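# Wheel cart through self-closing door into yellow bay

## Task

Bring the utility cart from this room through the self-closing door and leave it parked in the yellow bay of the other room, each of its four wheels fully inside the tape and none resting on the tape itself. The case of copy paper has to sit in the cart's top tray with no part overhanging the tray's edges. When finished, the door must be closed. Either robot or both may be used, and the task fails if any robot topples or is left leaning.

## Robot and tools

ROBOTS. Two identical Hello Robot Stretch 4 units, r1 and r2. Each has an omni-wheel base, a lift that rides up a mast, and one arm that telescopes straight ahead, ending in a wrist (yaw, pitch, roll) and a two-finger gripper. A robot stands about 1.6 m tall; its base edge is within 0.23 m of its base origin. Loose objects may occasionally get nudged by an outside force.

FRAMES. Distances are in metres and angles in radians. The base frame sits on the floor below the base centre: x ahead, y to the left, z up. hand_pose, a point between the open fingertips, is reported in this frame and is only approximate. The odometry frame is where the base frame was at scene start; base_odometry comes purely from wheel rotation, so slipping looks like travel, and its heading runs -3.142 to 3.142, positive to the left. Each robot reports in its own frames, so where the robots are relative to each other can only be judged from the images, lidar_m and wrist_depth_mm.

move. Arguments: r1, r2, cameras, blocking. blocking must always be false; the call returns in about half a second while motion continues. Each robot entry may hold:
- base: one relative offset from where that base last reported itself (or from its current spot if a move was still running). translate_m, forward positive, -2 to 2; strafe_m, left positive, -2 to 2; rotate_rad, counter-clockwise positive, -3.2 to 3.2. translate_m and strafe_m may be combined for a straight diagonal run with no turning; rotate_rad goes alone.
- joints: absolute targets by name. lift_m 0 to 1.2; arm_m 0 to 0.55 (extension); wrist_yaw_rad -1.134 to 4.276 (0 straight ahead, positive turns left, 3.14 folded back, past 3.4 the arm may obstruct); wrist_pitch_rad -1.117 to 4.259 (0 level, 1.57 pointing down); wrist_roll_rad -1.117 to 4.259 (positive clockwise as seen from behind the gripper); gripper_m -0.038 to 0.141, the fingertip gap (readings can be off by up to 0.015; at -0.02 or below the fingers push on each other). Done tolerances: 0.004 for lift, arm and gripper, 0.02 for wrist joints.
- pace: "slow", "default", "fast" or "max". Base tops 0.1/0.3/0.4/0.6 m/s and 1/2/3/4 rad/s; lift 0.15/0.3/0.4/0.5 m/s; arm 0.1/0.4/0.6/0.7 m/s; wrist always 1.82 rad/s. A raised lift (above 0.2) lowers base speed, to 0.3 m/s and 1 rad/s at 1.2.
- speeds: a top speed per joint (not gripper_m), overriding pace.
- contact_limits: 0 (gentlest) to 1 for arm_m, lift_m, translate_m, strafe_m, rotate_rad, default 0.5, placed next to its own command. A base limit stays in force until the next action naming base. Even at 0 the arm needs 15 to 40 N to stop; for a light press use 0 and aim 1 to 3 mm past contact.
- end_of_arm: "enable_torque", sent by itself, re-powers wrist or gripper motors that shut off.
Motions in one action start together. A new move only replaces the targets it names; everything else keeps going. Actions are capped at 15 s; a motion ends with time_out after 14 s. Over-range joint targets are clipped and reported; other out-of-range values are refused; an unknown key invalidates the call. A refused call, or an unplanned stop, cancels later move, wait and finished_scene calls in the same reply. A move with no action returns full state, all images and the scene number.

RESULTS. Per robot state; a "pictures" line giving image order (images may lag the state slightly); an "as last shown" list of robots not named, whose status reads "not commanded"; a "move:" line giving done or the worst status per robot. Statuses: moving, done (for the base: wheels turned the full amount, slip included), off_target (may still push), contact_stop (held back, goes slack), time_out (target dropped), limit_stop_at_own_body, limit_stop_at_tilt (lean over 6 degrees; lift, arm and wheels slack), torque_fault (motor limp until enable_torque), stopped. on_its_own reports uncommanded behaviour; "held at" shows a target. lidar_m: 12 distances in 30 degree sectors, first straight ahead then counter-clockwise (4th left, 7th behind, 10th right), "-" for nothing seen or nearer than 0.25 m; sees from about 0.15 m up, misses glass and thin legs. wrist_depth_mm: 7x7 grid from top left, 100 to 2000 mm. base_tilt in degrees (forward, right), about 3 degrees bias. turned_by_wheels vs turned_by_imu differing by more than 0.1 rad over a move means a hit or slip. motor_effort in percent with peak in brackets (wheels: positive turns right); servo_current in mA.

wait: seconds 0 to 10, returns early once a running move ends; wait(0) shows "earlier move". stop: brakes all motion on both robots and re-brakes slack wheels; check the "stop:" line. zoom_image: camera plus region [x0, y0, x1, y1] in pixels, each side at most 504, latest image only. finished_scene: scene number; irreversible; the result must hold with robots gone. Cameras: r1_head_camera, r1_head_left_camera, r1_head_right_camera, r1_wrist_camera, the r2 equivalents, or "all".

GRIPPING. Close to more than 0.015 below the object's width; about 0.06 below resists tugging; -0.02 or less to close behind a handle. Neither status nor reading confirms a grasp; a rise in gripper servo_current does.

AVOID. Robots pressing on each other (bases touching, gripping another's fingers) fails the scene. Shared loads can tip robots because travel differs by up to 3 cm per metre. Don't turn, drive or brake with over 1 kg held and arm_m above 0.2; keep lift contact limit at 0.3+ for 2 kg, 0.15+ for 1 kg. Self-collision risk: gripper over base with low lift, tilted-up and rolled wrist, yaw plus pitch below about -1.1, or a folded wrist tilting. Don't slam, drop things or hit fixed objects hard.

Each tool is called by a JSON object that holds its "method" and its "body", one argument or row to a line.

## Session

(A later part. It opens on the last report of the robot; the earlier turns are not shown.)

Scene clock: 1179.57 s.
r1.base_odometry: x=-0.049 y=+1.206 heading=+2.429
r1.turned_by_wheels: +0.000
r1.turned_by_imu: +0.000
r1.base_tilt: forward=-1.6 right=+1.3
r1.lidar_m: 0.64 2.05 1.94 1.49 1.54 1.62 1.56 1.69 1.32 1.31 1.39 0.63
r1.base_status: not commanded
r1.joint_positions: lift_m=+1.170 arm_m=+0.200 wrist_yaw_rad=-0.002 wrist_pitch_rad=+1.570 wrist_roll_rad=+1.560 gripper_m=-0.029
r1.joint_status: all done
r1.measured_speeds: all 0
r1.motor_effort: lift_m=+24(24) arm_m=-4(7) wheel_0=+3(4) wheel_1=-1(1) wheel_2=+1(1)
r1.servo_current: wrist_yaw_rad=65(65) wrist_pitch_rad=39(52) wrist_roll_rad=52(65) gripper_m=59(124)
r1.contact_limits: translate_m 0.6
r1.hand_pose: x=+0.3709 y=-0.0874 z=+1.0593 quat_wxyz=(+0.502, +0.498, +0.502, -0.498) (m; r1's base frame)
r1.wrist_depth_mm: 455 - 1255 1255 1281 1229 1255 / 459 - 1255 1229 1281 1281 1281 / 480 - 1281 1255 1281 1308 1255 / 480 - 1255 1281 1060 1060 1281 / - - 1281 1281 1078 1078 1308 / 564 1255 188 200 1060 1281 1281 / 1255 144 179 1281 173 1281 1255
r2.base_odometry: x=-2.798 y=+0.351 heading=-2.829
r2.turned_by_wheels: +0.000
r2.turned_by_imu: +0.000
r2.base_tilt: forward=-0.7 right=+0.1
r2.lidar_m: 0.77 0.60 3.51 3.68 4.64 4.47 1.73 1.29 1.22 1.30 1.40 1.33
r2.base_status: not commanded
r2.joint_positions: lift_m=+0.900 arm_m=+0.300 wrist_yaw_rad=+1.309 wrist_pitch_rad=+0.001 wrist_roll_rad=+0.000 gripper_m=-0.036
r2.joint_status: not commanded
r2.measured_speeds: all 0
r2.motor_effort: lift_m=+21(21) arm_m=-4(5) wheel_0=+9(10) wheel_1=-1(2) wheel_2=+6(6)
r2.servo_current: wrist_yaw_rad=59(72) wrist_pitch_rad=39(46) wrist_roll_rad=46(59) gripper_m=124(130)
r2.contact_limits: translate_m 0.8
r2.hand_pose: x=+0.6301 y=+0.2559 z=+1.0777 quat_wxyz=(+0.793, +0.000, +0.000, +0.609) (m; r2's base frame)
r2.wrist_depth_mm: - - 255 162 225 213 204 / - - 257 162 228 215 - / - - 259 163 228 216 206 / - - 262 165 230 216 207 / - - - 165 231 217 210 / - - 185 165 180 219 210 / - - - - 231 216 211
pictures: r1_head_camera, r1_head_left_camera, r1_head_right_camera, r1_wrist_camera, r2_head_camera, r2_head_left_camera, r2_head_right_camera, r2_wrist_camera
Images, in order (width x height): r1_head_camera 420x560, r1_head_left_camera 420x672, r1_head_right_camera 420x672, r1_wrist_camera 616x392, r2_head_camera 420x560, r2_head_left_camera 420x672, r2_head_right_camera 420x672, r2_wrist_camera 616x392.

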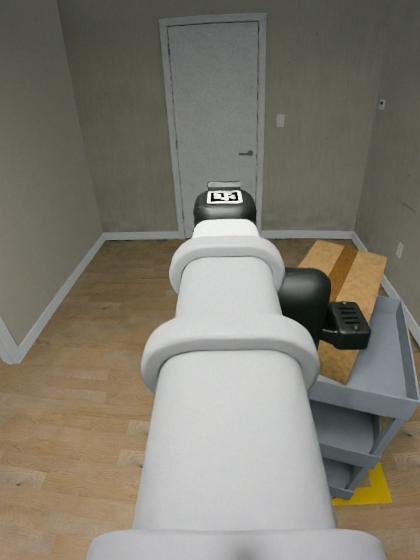

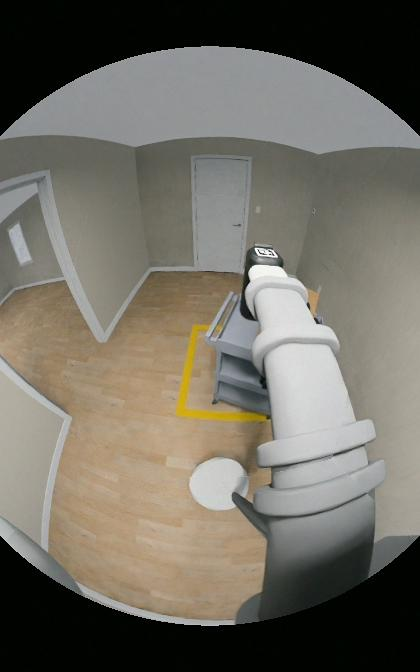

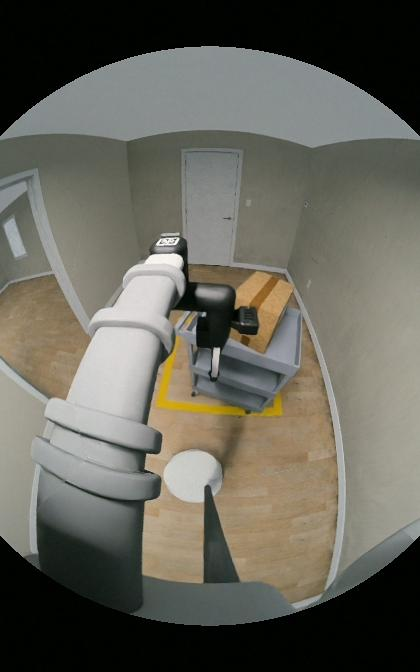

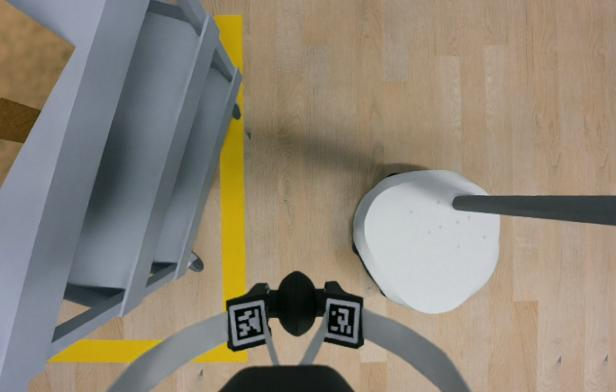

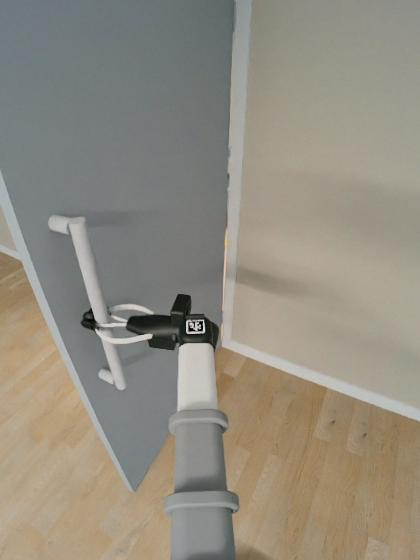

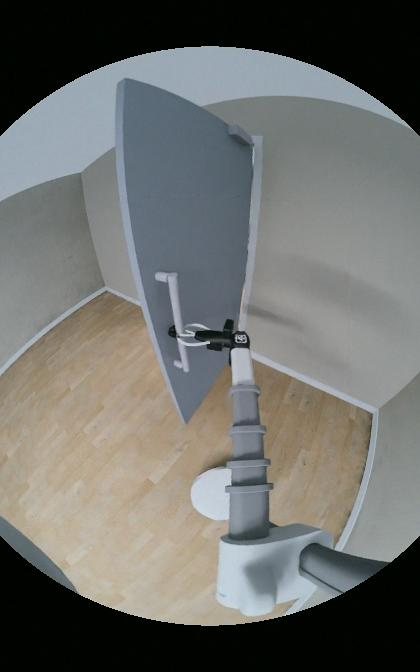

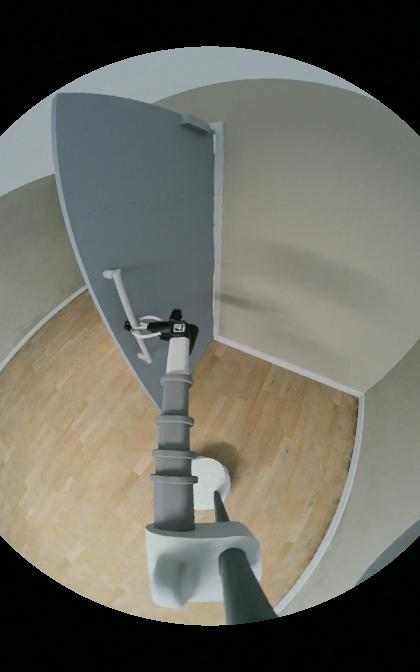

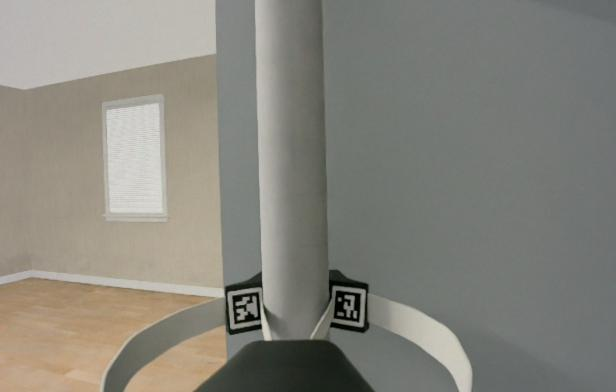

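{"method": "move", "body": {
  "blocking": false,
  "r1": {"base":{"strafe_m":-0.4}},
  "r2": {"base":{"translate_m":0.053,"strafe_m":0.244},"joints":{"wrist_yaw_rad":1.0},"speeds":{"wrist_yaw_rad":0.12},"pace":"slow","contact_limits":{"translate_m":0.8}}
}}

{"method": "wait", "body": {
  "seconds": 2
}}

{"method": "wait", "body": {
  "seconds": 3,
  "cameras": ["r1_wrist_camera","r1_head_camera","r2_head_left_camera","r2_wrist_camera"]
}}

Scene clock: 1193.77 s.
move: r1 moving; r2 moving
r1.base_odometry: x=-0.025 y=+1.233 heading=+2.429
r1.turned_by_wheels: +0.000
r1.turned_by_imu: +0.000
r1.base_tilt: forward=-1.6 right=+1.3
r1.lidar_m: 0.62 2.10 1.98 1.51 1.58 1.62 1.56 1.64 1.31 1.28 1.36 0.61
r1.base_status: strafe_m moving
r1.joint_positions: lift_m=+1.170 arm_m=+0.200 wrist_yaw_rad=-0.002 wrist_pitch_rad=+1.570 wrist_roll_rad=+1.560 gripper_m=-0.029
r1.joint_status: not commanded
r1.measured_speeds: translate_m=+0.000 strafe_m=-0.140 rotate_rad=+0.000 lift_m=+0.000 arm_m=+0.000 wrist_yaw_rad=+0.000 wrist_pitch_rad=+0.000 wrist_roll_rad=+0.000
r1.motor_effort: lift_m=+24(24) arm_m=-4(4) wheel_0=+8(11) wheel_1=-9(11) wheel_2=+1(1)
r1.servo_current: wrist_yaw_rad=59(72) wrist_pitch_rad=46(46) wrist_roll_rad=52(59) gripper_m=59(72)
r1.hand_pose: x=+0.3709 y=-0.0874 z=+1.0593 quat_wxyz=(+0.502, +0.498, +0.502, -0.498) (m; r1's base frame)
r1.wrist_depth_mm: 484 - 1255 1281 1281 1281 1281 / 455 - 1281 1281 1281 1281 1281 / 477 - 1255 1229 1281 1255 1281 / 477 - 1255 1281 1060 1281 1281 / 480 - 1229 1308 1060 1098 1308 / - 1308 187 199 1098 1255 1281 / 559 1281 177 1255 172 1281 1308
r2.base_odometry: x=-2.797 y=+0.339 heading=-2.828
r2.turned_by_wheels: +0.001
r2.turned_by_imu: +0.002
r2.base_tilt: forward=-0.7 right=+0.0
r2.lidar_m: 0.81 0.61 3.49 3.67 4.59 4.47 1.77 1.31 1.22 1.31 1.39 1.31
r2.base_status: translate_m moving; strafe_m moving
r2.joint_positions: lift_m=+0.900 arm_m=+0.300 wrist_yaw_rad=+1.277 wrist_pitch_rad=+0.001 wrist_roll_rad=+0.000 gripper_m=-0.036
r2.joint_status: wrist_yaw_rad moving
r2.measured_speeds: translate_m=+0.011 strafe_m=+0.050 rotate_rad=+0.001 lift_m=+0.000 arm_m=+0.000 wrist_yaw_rad=-0.098 wrist_pitch_rad=+0.000 wrist_roll_rad=+0.000
r2.motor_effort: lift_m=+21(21) arm_m=-4(5) wheel_0=+9(10) wheel_1=+13(13) wheel_2=-1(5)
r2.servo_current: wrist_yaw_rad=124(189) wrist_pitch_rad=39(46) wrist_roll_rad=52(59) gripper_m=124(130)
r2.contact_limits: translate_m 0.8
r2.hand_pose: x=+0.6382 y=+0.2507 z=+1.0777 quat_wxyz=(+0.803, +0.000, +0.000, +0.596) (m; r2's base frame)
r2.wrist_depth_mm: - - 256 164 224 213 204 / - - 256 162 227 216 - / - - 257 165 228 216 208 / - - 259 165 230 216 208 / - - - 166 231 218 211 / - - 184 166 180 220 210 / - - - - 232 216 211
pictures: none

Scene clock: 1195.77 s.
earlier move: r1 moving; r2 moving
r1.base_odometry: x=+0.213 y=+1.508 heading=+2.429
r1.turned_by_wheels: +0.000
r1.turned_by_imu: -0.002
r1.base_tilt: forward=-1.6 right=+1.2
r1.lidar_m: 0.48 0.62 2.27 1.87 1.97 1.63 1.58 1.28 0.92 0.89 0.95 1.34
r1.base_status: strafe_m moving
r1.joint_positions: lift_m=+1.170 arm_m=+0.200 wrist_yaw_rad=-0.002 wrist_pitch_rad=+1.570 wrist_roll_rad=+1.560 gripper_m=-0.029
r1.joint_status: not commanded
r1.measured_speeds: all 0
r1.motor_effort: lift_m=+24(24) arm_m=-4(4) wheel_0=+1(12) wheel_1=+1(11) wheel_2=+0(2)
r1.servo_current: wrist_yaw_rad=52(72) wrist_pitch_rad=39(52) wrist_roll_rad=46(65) gripper_m=65(72)
r1.hand_pose: x=+0.3709 y=-0.0874 z=+1.0594 quat_wxyz=(+0.502, +0.498, +0.502, -0.498) (m; r1's base frame)
r1.wrist_depth_mm: 1281 1255 1281 1308 1281 1308 1308 / 1255 1255 1255 1281 1281 1255 1281 / 1229 1281 1255 1281 1281 1308 1281 / 480 1042 1255 1281 1060 1098 1255 / 484 484 1205 1255 1078 1078 1308 / 484 484 182 200 1078 1281 1336 / 442 144 176 1281 172 1281 1281
r2.base_odometry: x=-2.778 y=+0.150 heading=-2.828
r2.turned_by_wheels: +0.000
r2.turned_by_imu: +0.004
r2.base_tilt: forward=-0.7 right=+0.0
r2.lidar_m: 0.65 0.65 3.32 3.49 4.55 4.40 2.04 1.48 1.41 1.49 1.46 1.40
r2.base_status: translate_m moving; strafe_m moving
r2.joint_positions: lift_m=+0.900 arm_m=+0.300 wrist_yaw_rad=+1.039 wrist_pitch_rad=+0.001 wrist_roll_rad=+0.000 gripper_m=-0.036
r2.joint_status: wrist_yaw_rad moving
r2.measured_speeds: translate_m=+0.023 strafe_m=+0.097 rotate_rad=-0.003 lift_m=+0.000 arm_m=+0.000 wrist_yaw_rad=-0.133 wrist_pitch_rad=+0.000 wrist_roll_rad=+0.000
r2.motor_effort: lift_m=+21(21) arm_m=-4(5) wheel_0=+7(11) wheel_1=+11(15) wheel_2=+0(5)
r2.servo_current: wrist_yaw_rad=221(358) wrist_pitch_rad=33(46) wrist_roll_rad=59(59) gripper_m=117(130)
r2.contact_limits: translate_m 0.8
r2.hand_pose: x=+0.6926 y=+0.2041 z=+1.0777 quat_wxyz=(+0.868, +0.000, +0.000, +0.496) (m; r2's base frame)
r2.wrist_depth_mm: - - 251 166 227 217 210 / - - 251 166 229 218 212 / - - 254 166 230 220 213 / - - 256 166 232 222 215 / - - 258 166 234 223 216 / - - 183 167 180 224 216 / - - - - 235 220 218
wait: 2.00 s; no rest
pictures: none

Scene clock: 1195.93 s.
earlier move: r1 done; r2 moving
r1.base_odometry: x=+0.213 y=+1.508 heading=+2.429
r1.turned_by_wheels: +0.000
r1.turned_by_imu: +0.000
r1.base_tilt: forward=-1.6 right=+1.3
r1.lidar_m: 0.52 0.62 2.28 1.87 1.96 1.63 1.58 1.27 0.92 0.87 0.95 0.93
r1.base_status: done
r1.joint_positions: lift_m=+1.170 arm_m=+0.200 wrist_yaw_rad=-0.002 wrist_pitch_rad=+1.570 wrist_roll_rad=+1.560 gripper_m=-0.029
r1.joint_status: not commanded
r1.measured_speeds: all 0
r1.motor_effort: lift_m=+24(24) arm_m=-4(4) wheel_0=+2(12) wheel_1=+0(11) wheel_2=+0(2)
r1.servo_current: wrist_yaw_rad=59(72) wrist_pitch_rad=39(52) wrist_roll_rad=52(65) gripper_m=59(72)
r1.hand_pose: x=+0.3709 y=-0.0874 z=+1.0594 quat_wxyz=(+0.502, +0.498, +0.502, -0.498) (m; r1's base frame)
r1.wrist_depth_mm: 1255 1255 1281 1281 1255 1281 1255 / 1255 1281 1255 1255 1281 1255 1281 / 1255 1255 1281 1281 1281 1255 1255 / 484 1042 1281 1255 1060 1078 1281 / 480 480 1182 1255 1078 1078 1308 / 480 480 182 200 1078 1308 1308 / 442 144 176 1281 173 1255 1308
r2.base_odometry: x=-2.776 y=+0.135 heading=-2.828
r2.turned_by_wheels: +0.000
r2.turned_by_imu: +0.000
r2.base_tilt: forward=-0.7 right=+0.0
r2.lidar_m: 0.68 0.69 3.30 3.46 4.55 4.40 2.03 1.49 1.43 1.52 1.46 1.40
r2.base_status: translate_m moving; strafe_m moving
r2.joint_positions: lift_m=+0.900 arm_m=+0.300 wrist_yaw_rad=+1.026 wrist_pitch_rad=+0.001 wrist_roll_rad=+0.000 gripper_m=-0.036
r2.joint_status: wrist_yaw_rad moving
r2.measured_speeds: translate_m=+0.019 strafe_m=+0.081 rotate_rad=+0.002 lift_m=+0.000 arm_m=+0.000 wrist_yaw_rad=-0.041 wrist_pitch_rad=+0.000 wrist_roll_rad=+0.000
r2.motor_effort: lift_m=+21(21) arm_m=-5(5) wheel_0=+8(12) wheel_1=+8(15) wheel_2=+3(5)
r2.servo_current: wrist_yaw_rad=176(358) wrist_pitch_rad=39(46) wrist_roll_rad=52(59) gripper_m=117(130)
r2.contact_limits: translate_m 0.8
r2.hand_pose: x=+0.6951 y=+0.2014 z=+1.0777 quat_wxyz=(+0.871, +0.000, +0.000, +0.491) (m; r2's base frame)
r2.wrist_depth_mm: - - 251 163 229 219 211 / - - 252 164 229 220 213 / - - 254 165 231 222 214 / - - 255 165 233 224 215 / - - 257 165 235 224 216 / - - 184 167 180 225 218 / - - - - 235 224 218
wait: 0.17 of 3 s (r1 has come to rest)
pictures: r1_head_camera, r1_wrist_camera, r2_head_left_camera, r2_wrist_camera
Images, in order (width x height): r1_head_camera 420x560, r1_wrist_camera 616x392, r2_head_left_camera 420x672, r2_wrist_camera 616x392.

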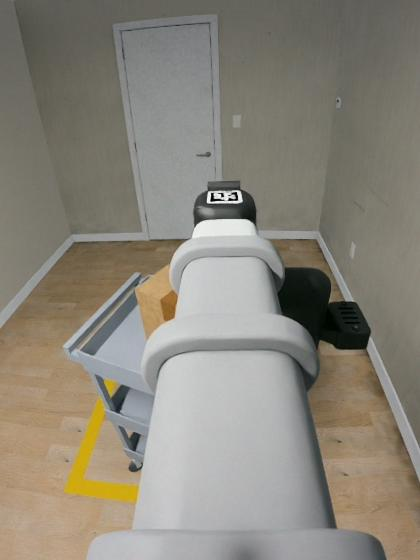

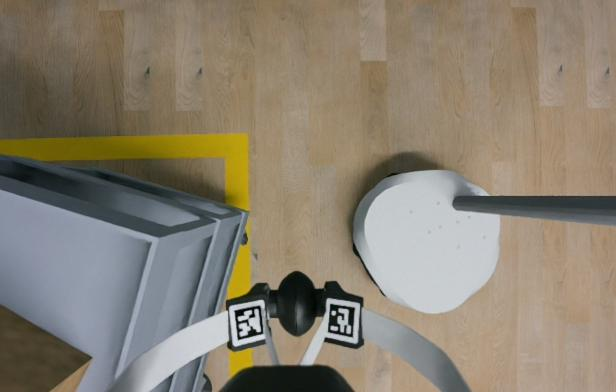

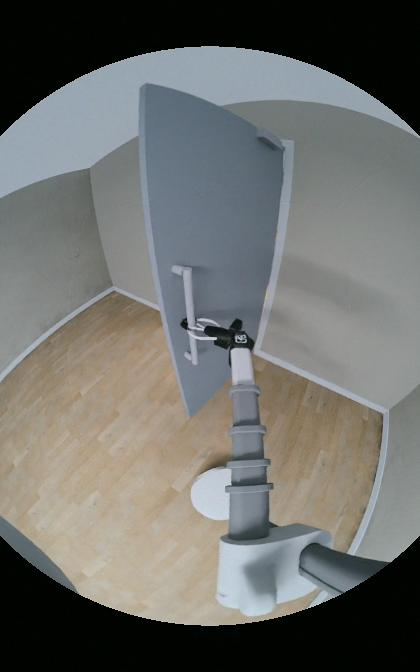

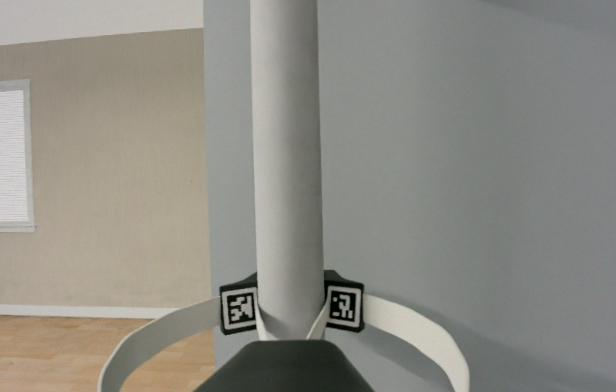

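{"method": "move", "body": {
  "blocking": false,
  "r1": {"base":{"strafe_m":0.06},"joints":{"lift_m":0.925}},
  "r2": {"base":{"translate_m":0.123,"strafe_m":0.223},"joints":{"wrist_yaw_rad":0.7},"speeds":{"wrist_yaw_rad":0.12},"pace":"slow","contact_limits":{"translate_m":0.8}}
}}

{"method": "wait", "body": {
  "seconds": 1.5
}}

{"method": "wait", "body": {
  "seconds": 3,
  "cameras": ["r1_wrist_camera","r1_head_right_camera","r2_head_left_camera","r2_wrist_camera"]
}}

Scene clock: 1206.47 s.
earlier move: r2 done
move: r1 moving; r2 moving
r1.base_odometry: x=+0.190 y=+1.481 heading=+2.429
r1.turned_by_wheels: +0.000
r1.turned_by_imu: +0.000
r1.base_tilt: forward=-1.6 right=+1.3
r1.lidar_m: 0.49 0.62 2.26 1.85 1.94 1.63 1.58 1.31 0.97 0.93 0.99 0.55
r1.base_status: strafe_m moving
r1.joint_positions: lift_m=+1.132 arm_m=+0.200 wrist_yaw_rad=-0.002 wrist_pitch_rad=+1.570 wrist_roll_rad=+1.560 gripper_m=-0.029
r1.joint_status: lift_m moving
r1.measured_speeds: translate_m=+0.000 strafe_m=+0.127 rotate_rad=+0.000 lift_m=-0.146 arm_m=+0.000 wrist_yaw_rad=+0.000 wrist_pitch_rad=+0.000 wrist_roll_rad=+0.000
r1.motor_effort: lift_m=+11(24) arm_m=-4(4) wheel_0=-5(9) wheel_1=+7(10) wheel_2=+0(1)
r1.servo_current: wrist_yaw_rad=52(59) wrist_pitch_rad=39(46) wrist_roll_rad=46(65) gripper_m=59(65)
r1.hand_pose: x=+0.3709 y=-0.0874 z=+1.0223 quat_wxyz=(+0.502, +0.498, +0.502, -0.498) (m; r1's base frame)
r1.wrist_depth_mm: 1229 1229 1229 1229 1255 1255 1281 / 1229 1229 1229 1229 1229 1255 1255 / 1229 1281 1229 1255 1229 1255 1229 / 452 445 1255 1229 1025 1060 1229 / 449 445 1118 1229 1042 1025 1255 / 452 449 183 200 1042 1255 1255 / 421 144 173 1205 172 1255 1229
r2.base_odometry: x=-2.776 y=+0.091 heading=-2.827
r2.turned_by_wheels: +0.000
r2.turned_by_imu: +0.001
r2.base_tilt: forward=-0.6 right=+0.1
r2.lidar_m: 0.67 0.67 3.26 3.44 4.51 4.39 2.09 1.55 1.47 1.57 1.48 1.42
r2.base_status: translate_m moving; strafe_m moving
r2.joint_positions: lift_m=+0.900 arm_m=+0.300 wrist_yaw_rad=+0.970 wrist_pitch_rad=+0.001 wrist_roll_rad=+0.000 gripper_m=-0.036
r2.joint_status: wrist_yaw_rad moving
r2.measured_speeds: translate_m=+0.024 strafe_m=+0.043 rotate_rad=+0.000 lift_m=+0.000 arm_m=+0.000 wrist_yaw_rad=-0.089 wrist_pitch_rad=+0.000 wrist_roll_rad=+0.000
r2.motor_effort: lift_m=+21(21) arm_m=-5(5) wheel_0=+2(6) wheel_1=+11(12) wheel_2=-1(2)
r2.servo_current: wrist_yaw_rad=169(169) wrist_pitch_rad=39(39) wrist_roll_rad=52(52) gripper_m=124(124)
r2.contact_limits: translate_m 0.8
r2.hand_pose: x=+0.7060 y=+0.1885 z=+1.0777 quat_wxyz=(+0.885, +0.000, +0.000, +0.466) (m; r2's base frame)
r2.wrist_depth_mm: - - 251 163 230 220 213 / - - 253 163 230 222 215 / - - 253 163 232 224 217 / - - 255 164 234 224 217 / - - 257 166 236 224 219 / - - 185 166 179 226 220 / - - 258 - 236 224 221
pictures: none

Scene clock: 1207.97 s.
earlier move: r1 moving; r2 moving
r1.base_odometry: x=+0.174 y=+1.463 heading=+2.429
r1.turned_by_wheels: +0.000
r1.turned_by_imu: +0.000
r1.base_tilt: forward=-1.6 right=+1.3
r1.lidar_m: 0.52 0.61 2.23 1.82 1.92 1.63 1.57 1.33 0.99 0.94 1.02 0.53
r1.base_status: done
r1.joint_positions: lift_m=+0.925 arm_m=+0.200 wrist_yaw_rad=-0.002 wrist_pitch_rad=+1.570 wrist_roll_rad=+1.560 gripper_m=-0.029
r1.joint_status: lift_m moving
r1.measured_speeds: all 0
r1.motor_effort: lift_m=+12(24) arm_m=-4(4) wheel_0=+0(9) wheel_1=+1(10) wheel_2=+0(1)
r1.servo_current: wrist_yaw_rad=59(65) wrist_pitch_rad=46(46) wrist_roll_rad=52(65) gripper_m=65(72)
r1.hand_pose: x=+0.3709 y=-0.0874 z=+0.8153 quat_wxyz=(+0.502, +0.498, +0.502, -0.498) (m; r1's base frame)
r1.wrist_depth_mm: 1025 1025 1025 1025 1025 1025 1025 / 1025 1042 1008 1042 1042 1042 1042 / - 1042 1042 1042 1042 1042 1042 / 245 - 1025 1042 854 820 1042 / - - 1060 1060 820 820 1025 / - - 182 200 820 809 1042 / - 136 173 1025 173 - 1060
r2.base_odometry: x=-2.801 y=-0.045 heading=-2.826
r2.turned_by_wheels: +0.001
r2.turned_by_imu: +0.004
r2.base_tilt: forward=-0.7 right=+0.0
r2.lidar_m: 0.67 0.72 3.13 3.30 4.54 4.37 2.28 1.68 1.62 1.70 1.48 1.20
r2.base_status: translate_m moving; strafe_m moving
r2.joint_positions: lift_m=+0.900 arm_m=+0.300 wrist_yaw_rad=+0.805 wrist_pitch_rad=+0.001 wrist_roll_rad=+0.000 gripper_m=-0.036
r2.joint_status: wrist_yaw_rad moving
r2.measured_speeds: translate_m=+0.050 strafe_m=+0.088 rotate_rad=+0.002 lift_m=+0.000 arm_m=+0.000 wrist_yaw_rad=-0.119 wrist_pitch_rad=+0.000 wrist_roll_rad=+0.000
r2.motor_effort: lift_m=+21(21) arm_m=-4(5) wheel_0=+13(13) wheel_1=+12(14) wheel_2=+3(4)
r2.servo_current: wrist_yaw_rad=280(358) wrist_pitch_rad=39(46) wrist_roll_rad=39(52) gripper_m=124(124)
r2.contact_limits: translate_m 0.8
r2.hand_pose: x=+0.7339 y=+0.1472 z=+1.0777 quat_wxyz=(+0.920, +0.000, +0.000, +0.392) (m; r2's base frame)
r2.wrist_depth_mm: - - 249 162 229 221 215 / - - 250 167 231 222 217 / - - 251 167 233 224 218 / - - 252 167 234 226 219 / - - 254 167 236 226 221 / - - 183 166 233 227 221 / - - 257 - 236 226 224
wait: 1.50 s; no rest
pictures: none

Scene clock: 1208.07 s.
earlier move: r1 done; r2 moving
r1.base_odometry: x=+0.174 y=+1.463 heading=+2.429
r1.turned_by_wheels: +0.000
r1.turned_by_imu: +0.000
r1.base_tilt: forward=-1.6 right=+1.3
r1.lidar_m: 0.53 0.65 2.24 1.82 1.94 1.63 1.58 1.33 0.99 0.93 1.00 0.51
r1.base_status: done
r1.joint_positions: lift_m=+0.925 arm_m=+0.200 wrist_yaw_rad=-0.002 wrist_pitch_rad=+1.570 wrist_roll_rad=+1.560 gripper_m=-0.029
r1.joint_status: all done
r1.measured_speeds: all 0
r1.motor_effort: lift_m=+12(24) arm_m=-4(4) wheel_0=-1(9) wheel_1=+1(10) wheel_2=+0(1)
r1.servo_current: wrist_yaw_rad=39(65) wrist_pitch_rad=39(46) wrist_roll_rad=46(65) gripper_m=59(72)
r1.hand_pose: x=+0.3709 y=-0.0874 z=+0.8153 quat_wxyz=(+0.502, +0.498, +0.502, -0.498) (m; r1's base frame)
r1.wrist_depth_mm: 1025 1025 1042 1042 1025 1042 1060 / 1042 1008 1008 1042 1060 1042 1042 / - 1025 1025 1042 1025 1042 1060 / 246 - 1025 1008 866 820 1042 / - - 1025 1042 820 820 1025 / - - 182 200 820 820 1042 / - 136 173 1042 173 - 1060
r2.base_odometry: x=-2.803 y=-0.055 heading=-2.827
r2.turned_by_wheels: +0.000
r2.turned_by_imu: +0.000
r2.base_tilt: forward=-0.7 right=+0.0
r2.lidar_m: 0.69 0.73 3.12 3.30 4.51 4.38 2.30 1.69 1.63 1.71 1.46 1.18
r2.base_status: translate_m moving; strafe_m moving
r2.joint_positions: lift_m=+0.900 arm_m=+0.300 wrist_yaw_rad=+0.793 wrist_pitch_rad=+0.001 wrist_roll_rad=+0.000 gripper_m=-0.036
r2.joint_status: wrist_yaw_rad moving
r2.measured_speeds: translate_m=+0.048 strafe_m=+0.088 rotate_rad=-0.005 lift_m=+0.000 arm_m=+0.000 wrist_yaw_rad=-0.118 wrist_pitch_rad=+0.000 wrist_roll_rad=+0.000
r2.motor_effort: lift_m=+21(21) arm_m=-4(5) wheel_0=+13(13) wheel_1=+13(14) wheel_2=+4(5)
r2.servo_current: wrist_yaw_rad=306(358) wrist_pitch_rad=46(46) wrist_roll_rad=46(52) gripper_m=124(124)
r2.contact_limits: translate_m 0.8
r2.hand_pose: x=+0.7356 y=+0.1441 z=+1.0777 quat_wxyz=(+0.922, +0.000, +0.000, +0.386) (m; r2's base frame)
r2.wrist_depth_mm: - - 250 161 230 221 216 / - - 250 167 230 223 216 / - - 251 167 233 225 218 / - - 252 167 234 226 220 / - - 254 167 236 227 221 / - - 183 165 180 227 221 / - - 258 - 237 225 223
wait: 0.10 of 3 s (r1 has come to rest)
pictures: r1_head_right_camera, r1_wrist_camera, r2_head_left_camera, r2_wrist_camera
Images, in order (width x height): r1_head_right_camera 420x672, r1_wrist_camera 616x392, r2_head_left_camera 420x672, r2_wrist_camera 616x392.

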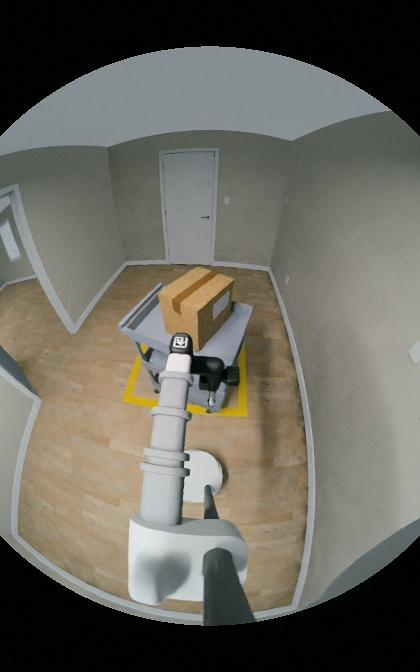

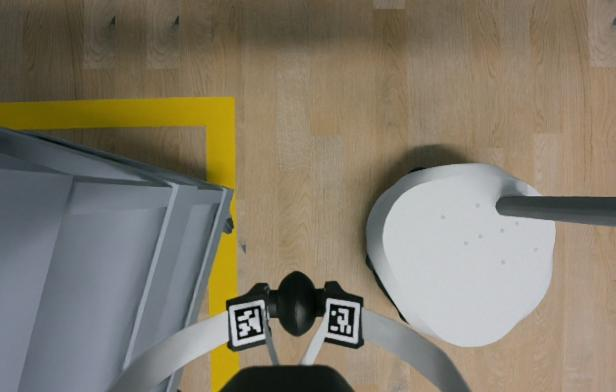

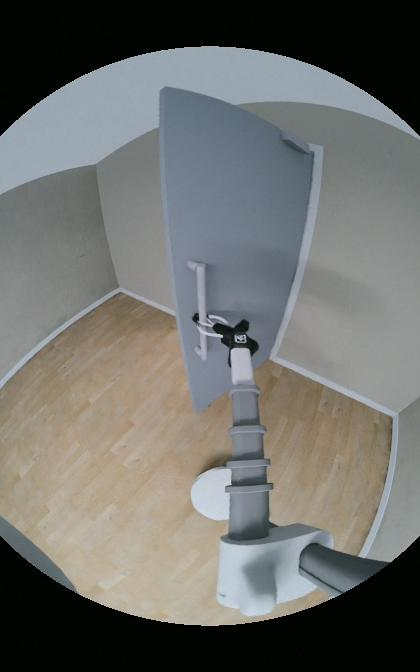

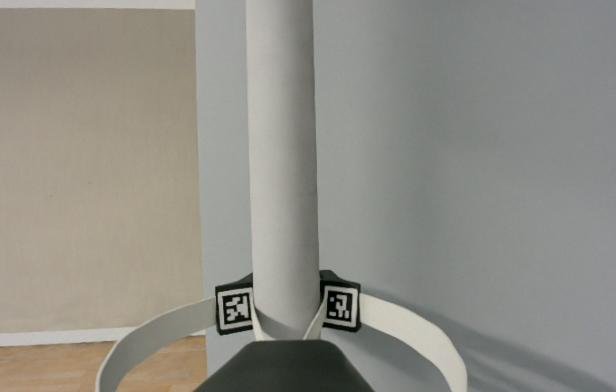

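{"method": "move", "body": {
  "blocking": false,
  "r1": {"base":{"translate_m":0.34},"pace":"slow","contact_limits":{"translate_m":0.6}},
  "r2": {"base":{"translate_m":0.173,"strafe_m":0.169},"joints":{"wrist_yaw_rad":0.44},"speeds":{"wrist_yaw_rad":0.11},"pace":"slow","contact_limits":{"translate_m":0.8}}
}}

{"method": "wait", "body": {
  "seconds": 3
}}

{"method": "wait", "body": {
  "seconds": 3,
  "cameras": ["r1_wrist_camera","r1_head_right_camera","r2_head_left_camera","r2_wrist_camera"]
}}

Scene clock: 1222.53 s.
earlier move: r2 done
move: r1 moving; r2 moving
r1.base_odometry: x=+0.164 y=+1.471 heading=+2.429
r1.turned_by_wheels: +0.000
r1.turned_by_imu: +0.000
r1.base_tilt: forward=-1.6 right=+1.3
r1.lidar_m: 0.51 0.61 2.22 1.81 1.91 1.62 1.58 1.32 0.99 0.95 1.02 0.52
r1.base_status: translate_m moving
r1.joint_positions: lift_m=+0.925 arm_m=+0.200 wrist_yaw_rad=-0.002 wrist_pitch_rad=+1.570 wrist_roll_rad=+1.560 gripper_m=-0.029
r1.joint_status: not commanded
r1.measured_speeds: translate_m=+0.048 strafe_m=+0.000 rotate_rad=+0.000 lift_m=+0.000 arm_m=+0.000 wrist_yaw_rad=+0.000 wrist_pitch_rad=+0.000 wrist_roll_rad=+0.000
r1.motor_effort: lift_m=+12(12) arm_m=-4(4) wheel_0=+3(6) wheel_1=+5(6) wheel_2=-6(6)
r1.servo_current: wrist_yaw_rad=46(65) wrist_pitch_rad=33(46) wrist_roll_rad=65(65) gripper_m=65(65)
r1.contact_limits: translate_m 0.6
r1.hand_pose: x=+0.3709 y=-0.0874 z=+0.8153 quat_wxyz=(+0.502, +0.498, +0.502, -0.498) (m; r1's base frame)
r1.wrist_depth_mm: 1025 1025 1025 1025 1025 1025 1025 / 1025 1025 1025 1042 1025 1042 1025 / 842 1008 1025 1025 1025 1060 1060 / - - 1025 1042 854 831 1042 / - - 1008 1042 831 831 1042 / - - 182 200 820 831 1042 / - 136 173 1025 172 - 1042
r2.base_odometry: x=-2.827 y=-0.159 heading=-2.826
r2.turned_by_wheels: +0.000
r2.turned_by_imu: +0.003
r2.base_tilt: forward=-0.6 right=+0.1
r2.lidar_m: 0.70 0.76 3.00 3.17 4.43 4.38 2.43 1.79 1.73 1.84 1.45 1.09
r2.base_status: translate_m moving; strafe_m moving
r2.joint_positions: lift_m=+0.900 arm_m=+0.300 wrist_yaw_rad=+0.677 wrist_pitch_rad=+0.001 wrist_roll_rad=+0.000 gripper_m=-0.036
r2.joint_status: wrist_yaw_rad moving
r2.measured_speeds: translate_m=+0.036 strafe_m=+0.034 rotate_rad=+0.003 lift_m=+0.000 arm_m=+0.000 wrist_yaw_rad=-0.082 wrist_pitch_rad=+0.000 wrist_roll_rad=+0.000
r2.motor_effort: lift_m=+21(21) arm_m=-4(5) wheel_0=+4(6) wheel_1=+8(10) wheel_2=+0(4)
r2.servo_current: wrist_yaw_rad=143(169) wrist_pitch_rad=39(46) wrist_roll_rad=46(59) gripper_m=124(124)
r2.contact_limits: translate_m 0.8
r2.hand_pose: x=+0.7504 y=+0.1127 z=+1.0777 quat_wxyz=(+0.943, +0.000, +0.000, +0.332) (m; r2's base frame)
r2.wrist_depth_mm: - - 248 162 232 224 219 / - - 249 163 234 226 220 / - - 250 164 233 227 222 / - - 251 165 236 229 223 / - - 254 166 237 229 224 / - - 185 166 180 229 226 / - - 256 - 239 229 227
pictures: none

Scene clock: 1225.53 s.
earlier move: r1 moving; r2 moving
r1.base_odometry: x=-0.053 y=+1.659 heading=+2.429
r1.turned_by_wheels: +0.000
r1.turned_by_imu: -0.001
r1.base_tilt: forward=-1.6 right=+1.3
r1.lidar_m: 0.36 0.45 2.05 1.80 1.90 1.93 1.86 1.37 0.99 0.95 1.01 0.37
r1.base_status: translate_m moving
r1.joint_positions: lift_m=+0.925 arm_m=+0.200 wrist_yaw_rad=-0.003 wrist_pitch_rad=+1.576 wrist_roll_rad=+1.560 gripper_m=-0.029
r1.joint_status: not commanded
r1.measured_speeds: translate_m=+0.092 strafe_m=+0.000 rotate_rad=-0.005 lift_m=+0.000 arm_m=+0.000 wrist_yaw_rad=+0.000 wrist_pitch_rad=+0.018 wrist_roll_rad=+0.000
r1.motor_effort: lift_m=+12(12) arm_m=+4(4) wheel_0=+6(8) wheel_1=+5(7) wheel_2=-8(13)
r1.servo_current: wrist_yaw_rad=46(65) wrist_pitch_rad=52(91) wrist_roll_rad=52(65) gripper_m=65(65)
r1.contact_limits: translate_m 0.6
r1.hand_pose: x=+0.3690 y=-0.0874 z=+0.8153 quat_wxyz=(+0.501, +0.497, +0.503, -0.499) (m; r1's base frame)
r1.wrist_depth_mm: 239 240 241 1060 1042 1042 1060 / 238 240 242 1025 1060 1060 1098 / 239 241 242 1042 1060 1060 1060 / 238 241 242 1025 842 831 683 / 213 239 241 1025 820 831 1060 / 162 225 240 199 181 831 1042 / 146 239 148 1025 1060 133 1042
r2.base_odometry: x=-2.933 y=-0.362 heading=-2.826
r2.turned_by_wheels: +0.000
r2.turned_by_imu: +0.006
r2.base_tilt: forward=-0.6 right=+0.1
r2.lidar_m: 0.71 2.06 2.77 2.94 4.11 4.43 2.72 2.01 1.95 1.93 1.44 0.93
r2.base_status: translate_m moving; strafe_m moving
r2.joint_positions: lift_m=+0.900 arm_m=+0.300 wrist_yaw_rad=+0.463 wrist_pitch_rad=+0.001 wrist_roll_rad=+0.000 gripper_m=-0.036
r2.joint_status: wrist_yaw_rad off_target (ended at +0.463, target +0.440)
r2.measured_speeds: translate_m=+0.000 strafe_m=+0.000 rotate_rad=+0.000 lift_m=+0.000 arm_m=+0.000 wrist_yaw_rad=-0.002 wrist_pitch_rad=+0.000 wrist_roll_rad=+0.000
r2.motor_effort: lift_m=+21(21) arm_m=-4(5) wheel_0=+4(14) wheel_1=+5(13) wheel_2=+7(8)
r2.servo_current: wrist_yaw_rad=137(397) wrist_pitch_rad=33(46) wrist_roll_rad=46(65) gripper_m=117(130)
r2.contact_limits: translate_m 0.8
r2.hand_pose: x=+0.7680 y=+0.0506 z=+1.0777 quat_wxyz=(+0.973, +0.000, +0.001, +0.230) (m; r2's base frame)
r2.wrist_depth_mm: - - 248 162 232 224 217 / - - 250 163 232 224 219 / - - 252 163 235 226 220 / - - 253 165 236 229 222 / - - 255 164 238 229 224 / - - 186 165 180 229 224 / - - 258 - 238 229 225
wait: 3.00 s; no rest
pictures: none

Scene clock: 1225.70 s.
earlier move: r1 moving; r2 done
r1.base_odometry: x=-0.063 y=+1.668 heading=+2.429
r1.turned_by_wheels: +0.000
r1.turned_by_imu: +0.000
r1.base_tilt: forward=-1.6 right=+1.3
r1.lidar_m: 0.36 0.43 2.06 1.81 1.90 1.96 1.88 1.36 1.00 0.95 1.03 0.37
r1.base_status: translate_m moving
r1.joint_positions: lift_m=+0.925 arm_m=+0.200 wrist_yaw_rad=-0.003 wrist_pitch_rad=+1.577 wrist_roll_rad=+1.560 gripper_m=-0.029
r1.joint_status: not commanded
r1.measured_speeds: translate_m=+0.075 strafe_m=+0.001 rotate_rad=+0.000 lift_m=+0.000 arm_m=+0.000 wrist_yaw_rad=+0.000 wrist_pitch_rad=+0.000 wrist_roll_rad=+0.000
r1.motor_effort: lift_m=+12(12) arm_m=+4(4) wheel_0=+5(8) wheel_1=+5(7) wheel_2=-8(13)
r1.servo_current: wrist_yaw_rad=39(65) wrist_pitch_rad=46(91) wrist_roll_rad=59(65) gripper_m=65(65)
r1.contact_limits: translate_m 0.6
r1.hand_pose: x=+0.3688 y=-0.0874 z=+0.8153 quat_wxyz=(+0.500, +0.496, +0.504, -0.500) (m; r1's base frame)
r1.wrist_depth_mm: 238 240 242 1042 1042 1042 1042 / 238 239 243 1025 1025 1042 1060 / 237 240 242 1025 1042 1042 1078 / 238 240 241 1042 842 820 699 / 196 238 241 1025 831 831 1060 / 146 240 242 199 182 842 1042 / 149 239 154 186 1025 133 1060
r2.base_odometry: x=-2.933 y=-0.362 heading=-2.826
r2.turned_by_wheels: +0.000
r2.turned_by_imu: +0.000
r2.base_tilt: forward=-0.6 right=+0.1
r2.lidar_m: 0.71 2.06 2.76 2.93 4.10 4.42 2.71 2.02 1.95 1.93 1.43 0.97
r2.base_status: done
r2.joint_positions: lift_m=+0.900 arm_m=+0.300 wrist_yaw_rad=+0.463 wrist_pitch_rad=+0.001 wrist_roll_rad=+0.000 gripper_m=-0.036
r2.joint_status: wrist_yaw_rad off_target (ended at +0.463, target +0.440)
r2.measured_speeds: all 0
r2.motor_effort: lift_m=+21(21) arm_m=-4(5) wheel_0=+4(14) wheel_1=+5(13) wheel_2=+7(8)
r2.servo_current: wrist_yaw_rad=143(397) wrist_pitch_rad=39(46) wrist_roll_rad=46(65) gripper_m=117(130)
r2.contact_limits: translate_m 0.8
r2.hand_pose: x=+0.7680 y=+0.0506 z=+1.0777 quat_wxyz=(+0.973, +0.000, +0.001, +0.229) (m; r2's base frame)
r2.wrist_depth_mm: - - 248 162 232 224 217 / - - 250 163 232 224 220 / - - 251 163 234 228 221 / - - 252 166 236 229 222 / - - 254 164 236 229 224 / - - 185 166 179 229 224 / - - 257 - 237 229 227
wait: 0.17 of 3 s (r2 has come to rest)
pictures: r1_head_right_camera, r1_wrist_camera, r2_head_left_camera, r2_wrist_camera
Images, in order (width x height): r1_head_right_camera 420x672, r1_wrist_camera 616x392, r2_head_left_camera 420x672, r2_wrist_camera 616x392.

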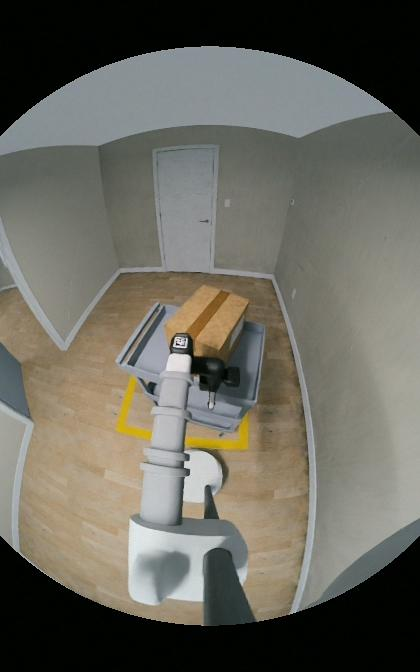

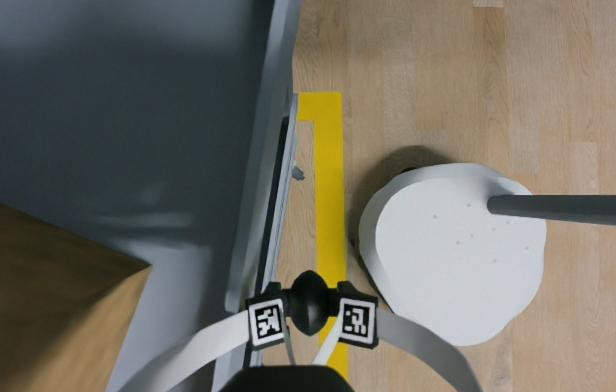

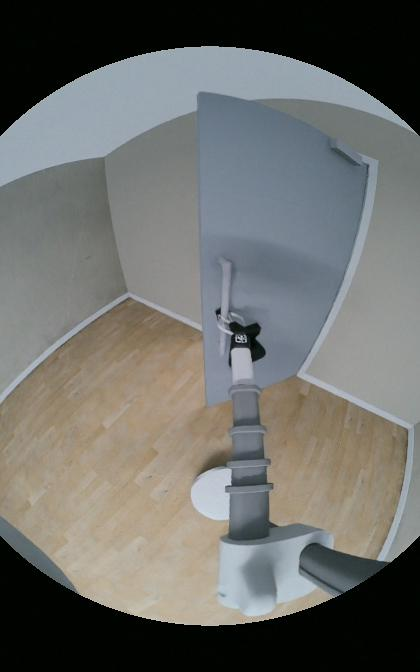

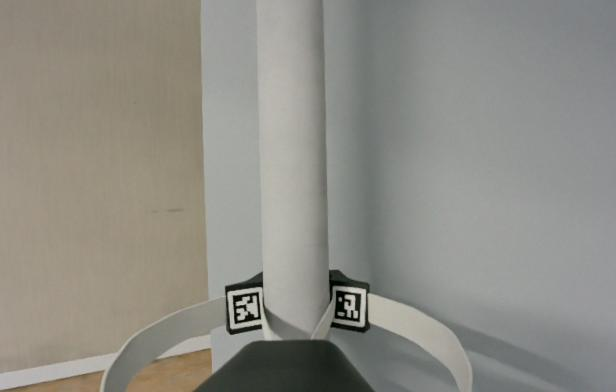

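{"method": "move", "body": {
  "blocking": false,
  "r2": {"base":{"translate_m":0.209,"strafe_m":0.119},"joints":{"wrist_yaw_rad":0.19},"speeds":{"wrist_yaw_rad":0.11},"pace":"slow","contact_limits":{"translate_m":0.8}}
}}

{"method": "wait", "body": {
  "seconds": 2.2,
  "cameras": ["r1_wrist_camera","r1_head_right_camera","r1_head_left_camera"]
}}

{"method": "wait", "body": {
  "seconds": 2,
  "cameras": ["r2_head_left_camera","r2_wrist_camera"]
}}

Scene clock: 1235.37 s.
earlier move: r1 done
move: r2 moving
r1.base_odometry: x=-0.083 y=+1.685 heading=+2.429
r1.turned_by_wheels: +0.000
r1.turned_by_imu: +0.000
r1.base_tilt: forward=-1.6 right=+1.2
r1.lidar_m: 0.39 0.45 2.04 1.81 1.90 1.99 1.91 1.33 0.99 0.96 1.00 0.39
r1.base_status: done
r1.joint_positions: lift_m=+0.925 arm_m=+0.200 wrist_yaw_rad=-0.003 wrist_pitch_rad=+1.573 wrist_roll_rad=+1.560 gripper_m=-0.029
r1.joint_status: not commanded
r1.measured_speeds: all 0
r1.motor_effort: lift_m=+12(12) arm_m=+4(4) wheel_0=+4(5) wheel_1=+4(4) wheel_2=-3(3)
r1.servo_current: wrist_yaw_rad=52(52) wrist_pitch_rad=39(52) wrist_roll_rad=59(59) gripper_m=65(72)
r1.contact_limits: translate_m 0.6
r1.hand_pose: x=+0.3701 y=-0.0874 z=+0.8153 quat_wxyz=(+0.502, +0.497, +0.503, -0.498) (m; r1's base frame)
r1.wrist_depth_mm: 240 242 242 1025 1042 1025 1060 / 241 241 242 1042 1042 1042 1042 / 241 242 241 1025 1025 1042 1025 / 184 241 242 1025 831 831 723 / 156 241 242 1060 831 831 1042 / 167 242 185 198 820 809 1042 / 189 240 166 183 173 1042 1025
r2.base_odometry: x=-2.943 y=-0.372 heading=-2.824
r2.turned_by_wheels: +0.002
r2.turned_by_imu: +0.003
r2.base_tilt: forward=-0.6 right=+0.1
r2.lidar_m: 0.70 2.07 2.77 2.94 4.09 4.44 2.71 2.03 1.98 1.93 1.43 0.93
r2.base_status: translate_m moving; strafe_m moving
r2.joint_positions: lift_m=+0.900 arm_m=+0.300 wrist_yaw_rad=+0.426 wrist_pitch_rad=+0.001 wrist_roll_rad=+0.000 gripper_m=-0.036
r2.joint_status: wrist_yaw_rad moving
r2.measured_speeds: translate_m=+0.049 strafe_m=+0.028 rotate_rad=+0.004 lift_m=+0.000 arm_m=+0.000 wrist_yaw_rad=-0.082 wrist_pitch_rad=+0.000 wrist_roll_rad=+0.000
r2.motor_effort: lift_m=+21(21) arm_m=-4(5) wheel_0=+8(10) wheel_1=+10(12) wheel_2=+3(4)
r2.servo_current: wrist_yaw_rad=254(254) wrist_pitch_rad=39(39) wrist_roll_rad=39(52) gripper_m=124(124)
r2.contact_limits: translate_m 0.8
r2.hand_pose: x=+0.7697 y=+0.0395 z=+1.0777 quat_wxyz=(+0.977, +0.000, +0.001, +0.211) (m; r2's base frame)
r2.wrist_depth_mm: - - 247 164 232 224 220 / - - 248 164 233 226 221 / - - 250 164 235 228 222 / - - 251 165 235 229 223 / - - 254 166 238 229 224 / - - 183 167 178 230 224 / - - 257 - 238 229 226
pictures: none

Scene clock: 1237.57 s.
earlier move: r2 moving
r1.base_odometry: x=-0.083 y=+1.685 heading=+2.429
r1.turned_by_wheels: +0.000
r1.turned_by_imu: +0.000
r1.base_tilt: forward=-1.6 right=+1.3
r1.lidar_m: 0.39 0.45 2.05 1.82 1.90 1.99 1.92 1.37 1.00 0.96 1.00 0.36
r1.base_status: done
r1.joint_positions: lift_m=+0.925 arm_m=+0.200 wrist_yaw_rad=-0.003 wrist_pitch_rad=+1.573 wrist_roll_rad=+1.560 gripper_m=-0.029
r1.joint_status: not commanded
r1.measured_speeds: all 0
r1.motor_effort: lift_m=+12(12) arm_m=+4(4) wheel_0=+4(5) wheel_1=+3(4) wheel_2=-3(3)
r1.servo_current: wrist_yaw_rad=52(72) wrist_pitch_rad=39(52) wrist_roll_rad=59(78) gripper_m=59(72)
r1.contact_limits: translate_m 0.6
r1.hand_pose: x=+0.3701 y=-0.0874 z=+0.8153 quat_wxyz=(+0.502, +0.497, +0.503, -0.498) (m; r1's base frame)
r1.wrist_depth_mm: 241 241 241 1025 1025 1042 1042 / 239 241 242 1042 1042 1025 1025 / 240 242 241 1042 1042 1060 1042 / 183 242 242 1008 842 820 723 / 156 241 242 1025 820 820 1025 / 167 242 186 198 820 831 1042 / 189 241 166 183 173 1025 1060
r2.base_odometry: x=-3.082 y=-0.526 heading=-2.824
r2.turned_by_wheels: +0.001
r2.turned_by_imu: +0.007
r2.base_tilt: forward=-0.6 right=+0.0
r2.lidar_m: 0.70 1.94 2.57 2.76 3.88 4.54 2.99 2.23 2.16 1.75 1.29 0.85
r2.base_status: translate_m moving; strafe_m moving
r2.joint_positions: lift_m=+0.900 arm_m=+0.300 wrist_yaw_rad=+0.228 wrist_pitch_rad=+0.001 wrist_roll_rad=+0.000 gripper_m=-0.036
r2.joint_status: wrist_yaw_rad moving
r2.measured_speeds: translate_m=+0.059 strafe_m=+0.034 rotate_rad=-0.003 lift_m=+0.000 arm_m=+0.000 wrist_yaw_rad=-0.031 wrist_pitch_rad=+0.000 wrist_roll_rad=+0.000
r2.motor_effort: lift_m=+21(21) arm_m=-5(5) wheel_0=+16(23) wheel_1=+8(14) wheel_2=+7(10)
r2.servo_current: wrist_yaw_rad=280(520) wrist_pitch_rad=39(46) wrist_roll_rad=39(59) gripper_m=117(130)
r2.contact_limits: translate_m 0.8
r2.hand_pose: x=+0.7717 y=-0.0199 z=+1.0777 quat_wxyz=(+0.993, +0.000, +0.001, +0.114) (m; r2's base frame)
r2.wrist_depth_mm: - - 247 164 230 224 217 / - - 246 165 233 224 219 / - - 250 165 233 226 220 / - - 252 166 234 228 222 / - - 254 166 236 228 224 / - - 182 167 180 229 224 / - - 258 - 237 228 224
wait: 2.20 s; no rest
pictures: r1_head_left_camera, r1_head_right_camera, r1_wrist_camera
Images, in order (width x height): r1_head_left_camera 420x672, r1_head_right_camera 420x672, r1_wrist_camera 616x392.

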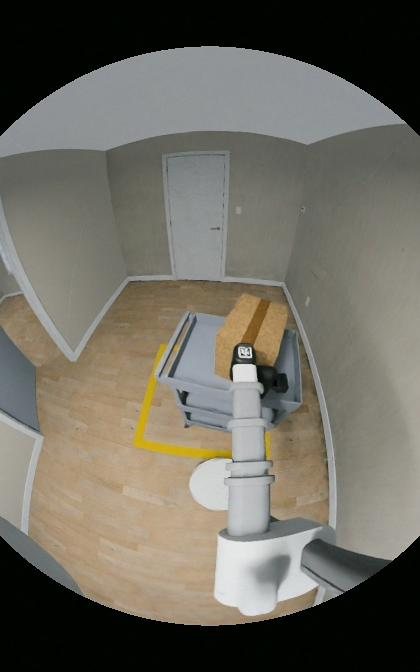

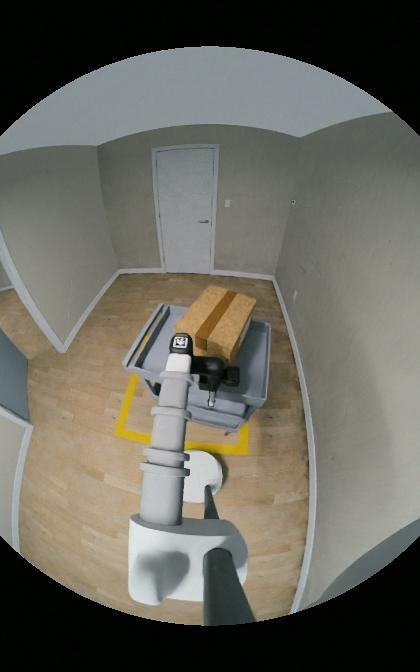

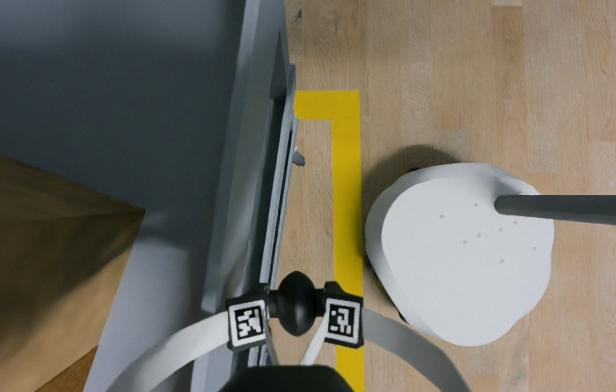

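Scene clock: 1238.43 s.
earlier move: r2 off_target
r1.base_odometry: x=-0.083 y=+1.685 heading=+2.429
r1.turned_by_wheels: +0.000
r1.turned_by_imu: +0.000
r1.base_tilt: forward=-1.6 right=+1.3
r1.lidar_m: 0.38 0.45 2.05 1.81 1.91 1.98 1.90 1.35 0.99 0.95 1.00 0.38
r1.base_status: done
r1.joint_positions: lift_m=+0.925 arm_m=+0.200 wrist_yaw_rad=-0.003 wrist_pitch_rad=+1.573 wrist_roll_rad=+1.560 gripper_m=-0.029
r1.joint_status: not commanded
r1.measured_speeds: all 0
r1.motor_effort: lift_m=+12(12) arm_m=+4(4) wheel_0=+4(5) wheel_1=+3(4) wheel_2=-3(3)
r1.servo_current: wrist_yaw_rad=65(72) wrist_pitch_rad=46(52) wrist_roll_rad=46(78) gripper_m=65(72)
r1.contact_limits: translate_m 0.6
r1.hand_pose: x=+0.3701 y=-0.0874 z=+0.8153 quat_wxyz=(+0.502, +0.497, +0.503, -0.498) (m; r1's base frame)
r1.wrist_depth_mm: 240 242 242 1025 1042 1042 1042 / 240 240 241 1042 1060 1060 1060 / 240 240 241 1008 1025 1042 1042 / 184 242 242 1042 831 831 715 / 156 241 241 1060 820 820 1042 / 166 240 185 198 820 820 1042 / 189 241 166 183 172 1042 1042
r2.base_odometry: x=-3.094 y=-0.540 heading=-2.824
r2.turned_by_wheels: -0.001
r2.turned_by_imu: +0.000
r2.base_tilt: forward=-0.7 right=+0.0
r2.lidar_m: 0.72 1.92 2.55 2.70 3.84 4.55 2.99 2.22 2.16 1.75 1.29 0.85
r2.base_status: done
r2.joint_positions: lift_m=+0.900 arm_m=+0.300 wrist_yaw_rad=+0.222 wrist_pitch_rad=+0.001 wrist_roll_rad=+0.000 gripper_m=-0.036
r2.joint_status: wrist_yaw_rad off_target (ended at +0.222, target +0.190)
r2.measured_speeds: all 0
r2.on_its_own: wrist_yaw_rad is at rest, and its servo_current (215 mA) is outside its rest range (0 to 104 mA)
r2.motor_effort: lift_m=+21(21) arm_m=-5(5) wheel_0=+11(23) wheel_1=+6(14) wheel_2=+9(10)
r2.servo_current: wrist_yaw_rad=215(520) wrist_pitch_rad=39(46) wrist_roll_rad=46(59) gripper_m=124(130)
r2.contact_limits: translate_m 0.8
r2.hand_pose: x=+0.7715 y=-0.0219 z=+1.0777 quat_wxyz=(+0.994, +0.000, +0.001, +0.111) (m; r2's base frame)
r2.wrist_depth_mm: - - 247 162 231 224 217 / - - 249 163 232 224 218 / - - 250 164 234 226 220 / - - 252 164 236 228 220 / - - 253 166 237 229 223 / - - 183 166 180 229 224 / - - 257 - 237 228 224
wait: 0.87 of 2 s (r2 has come to rest)
pictures: r2_head_left_camera, r2_wrist_camera
Images, in order (width x height): r2_head_left_camera 420x672, r2_wrist_camera 616x392.

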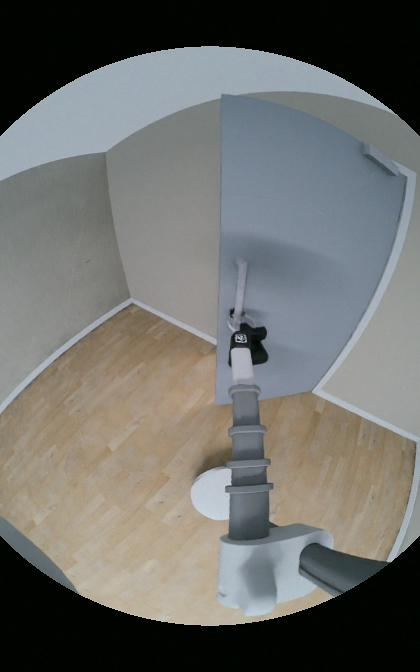

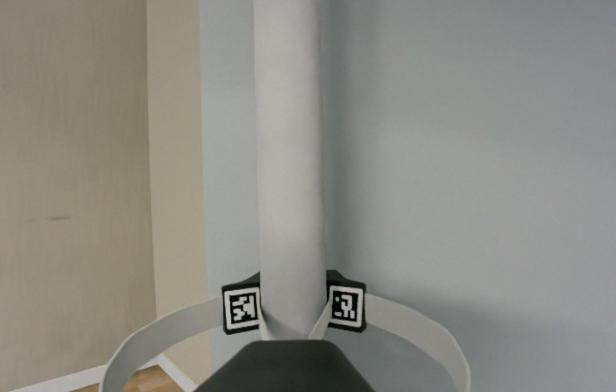

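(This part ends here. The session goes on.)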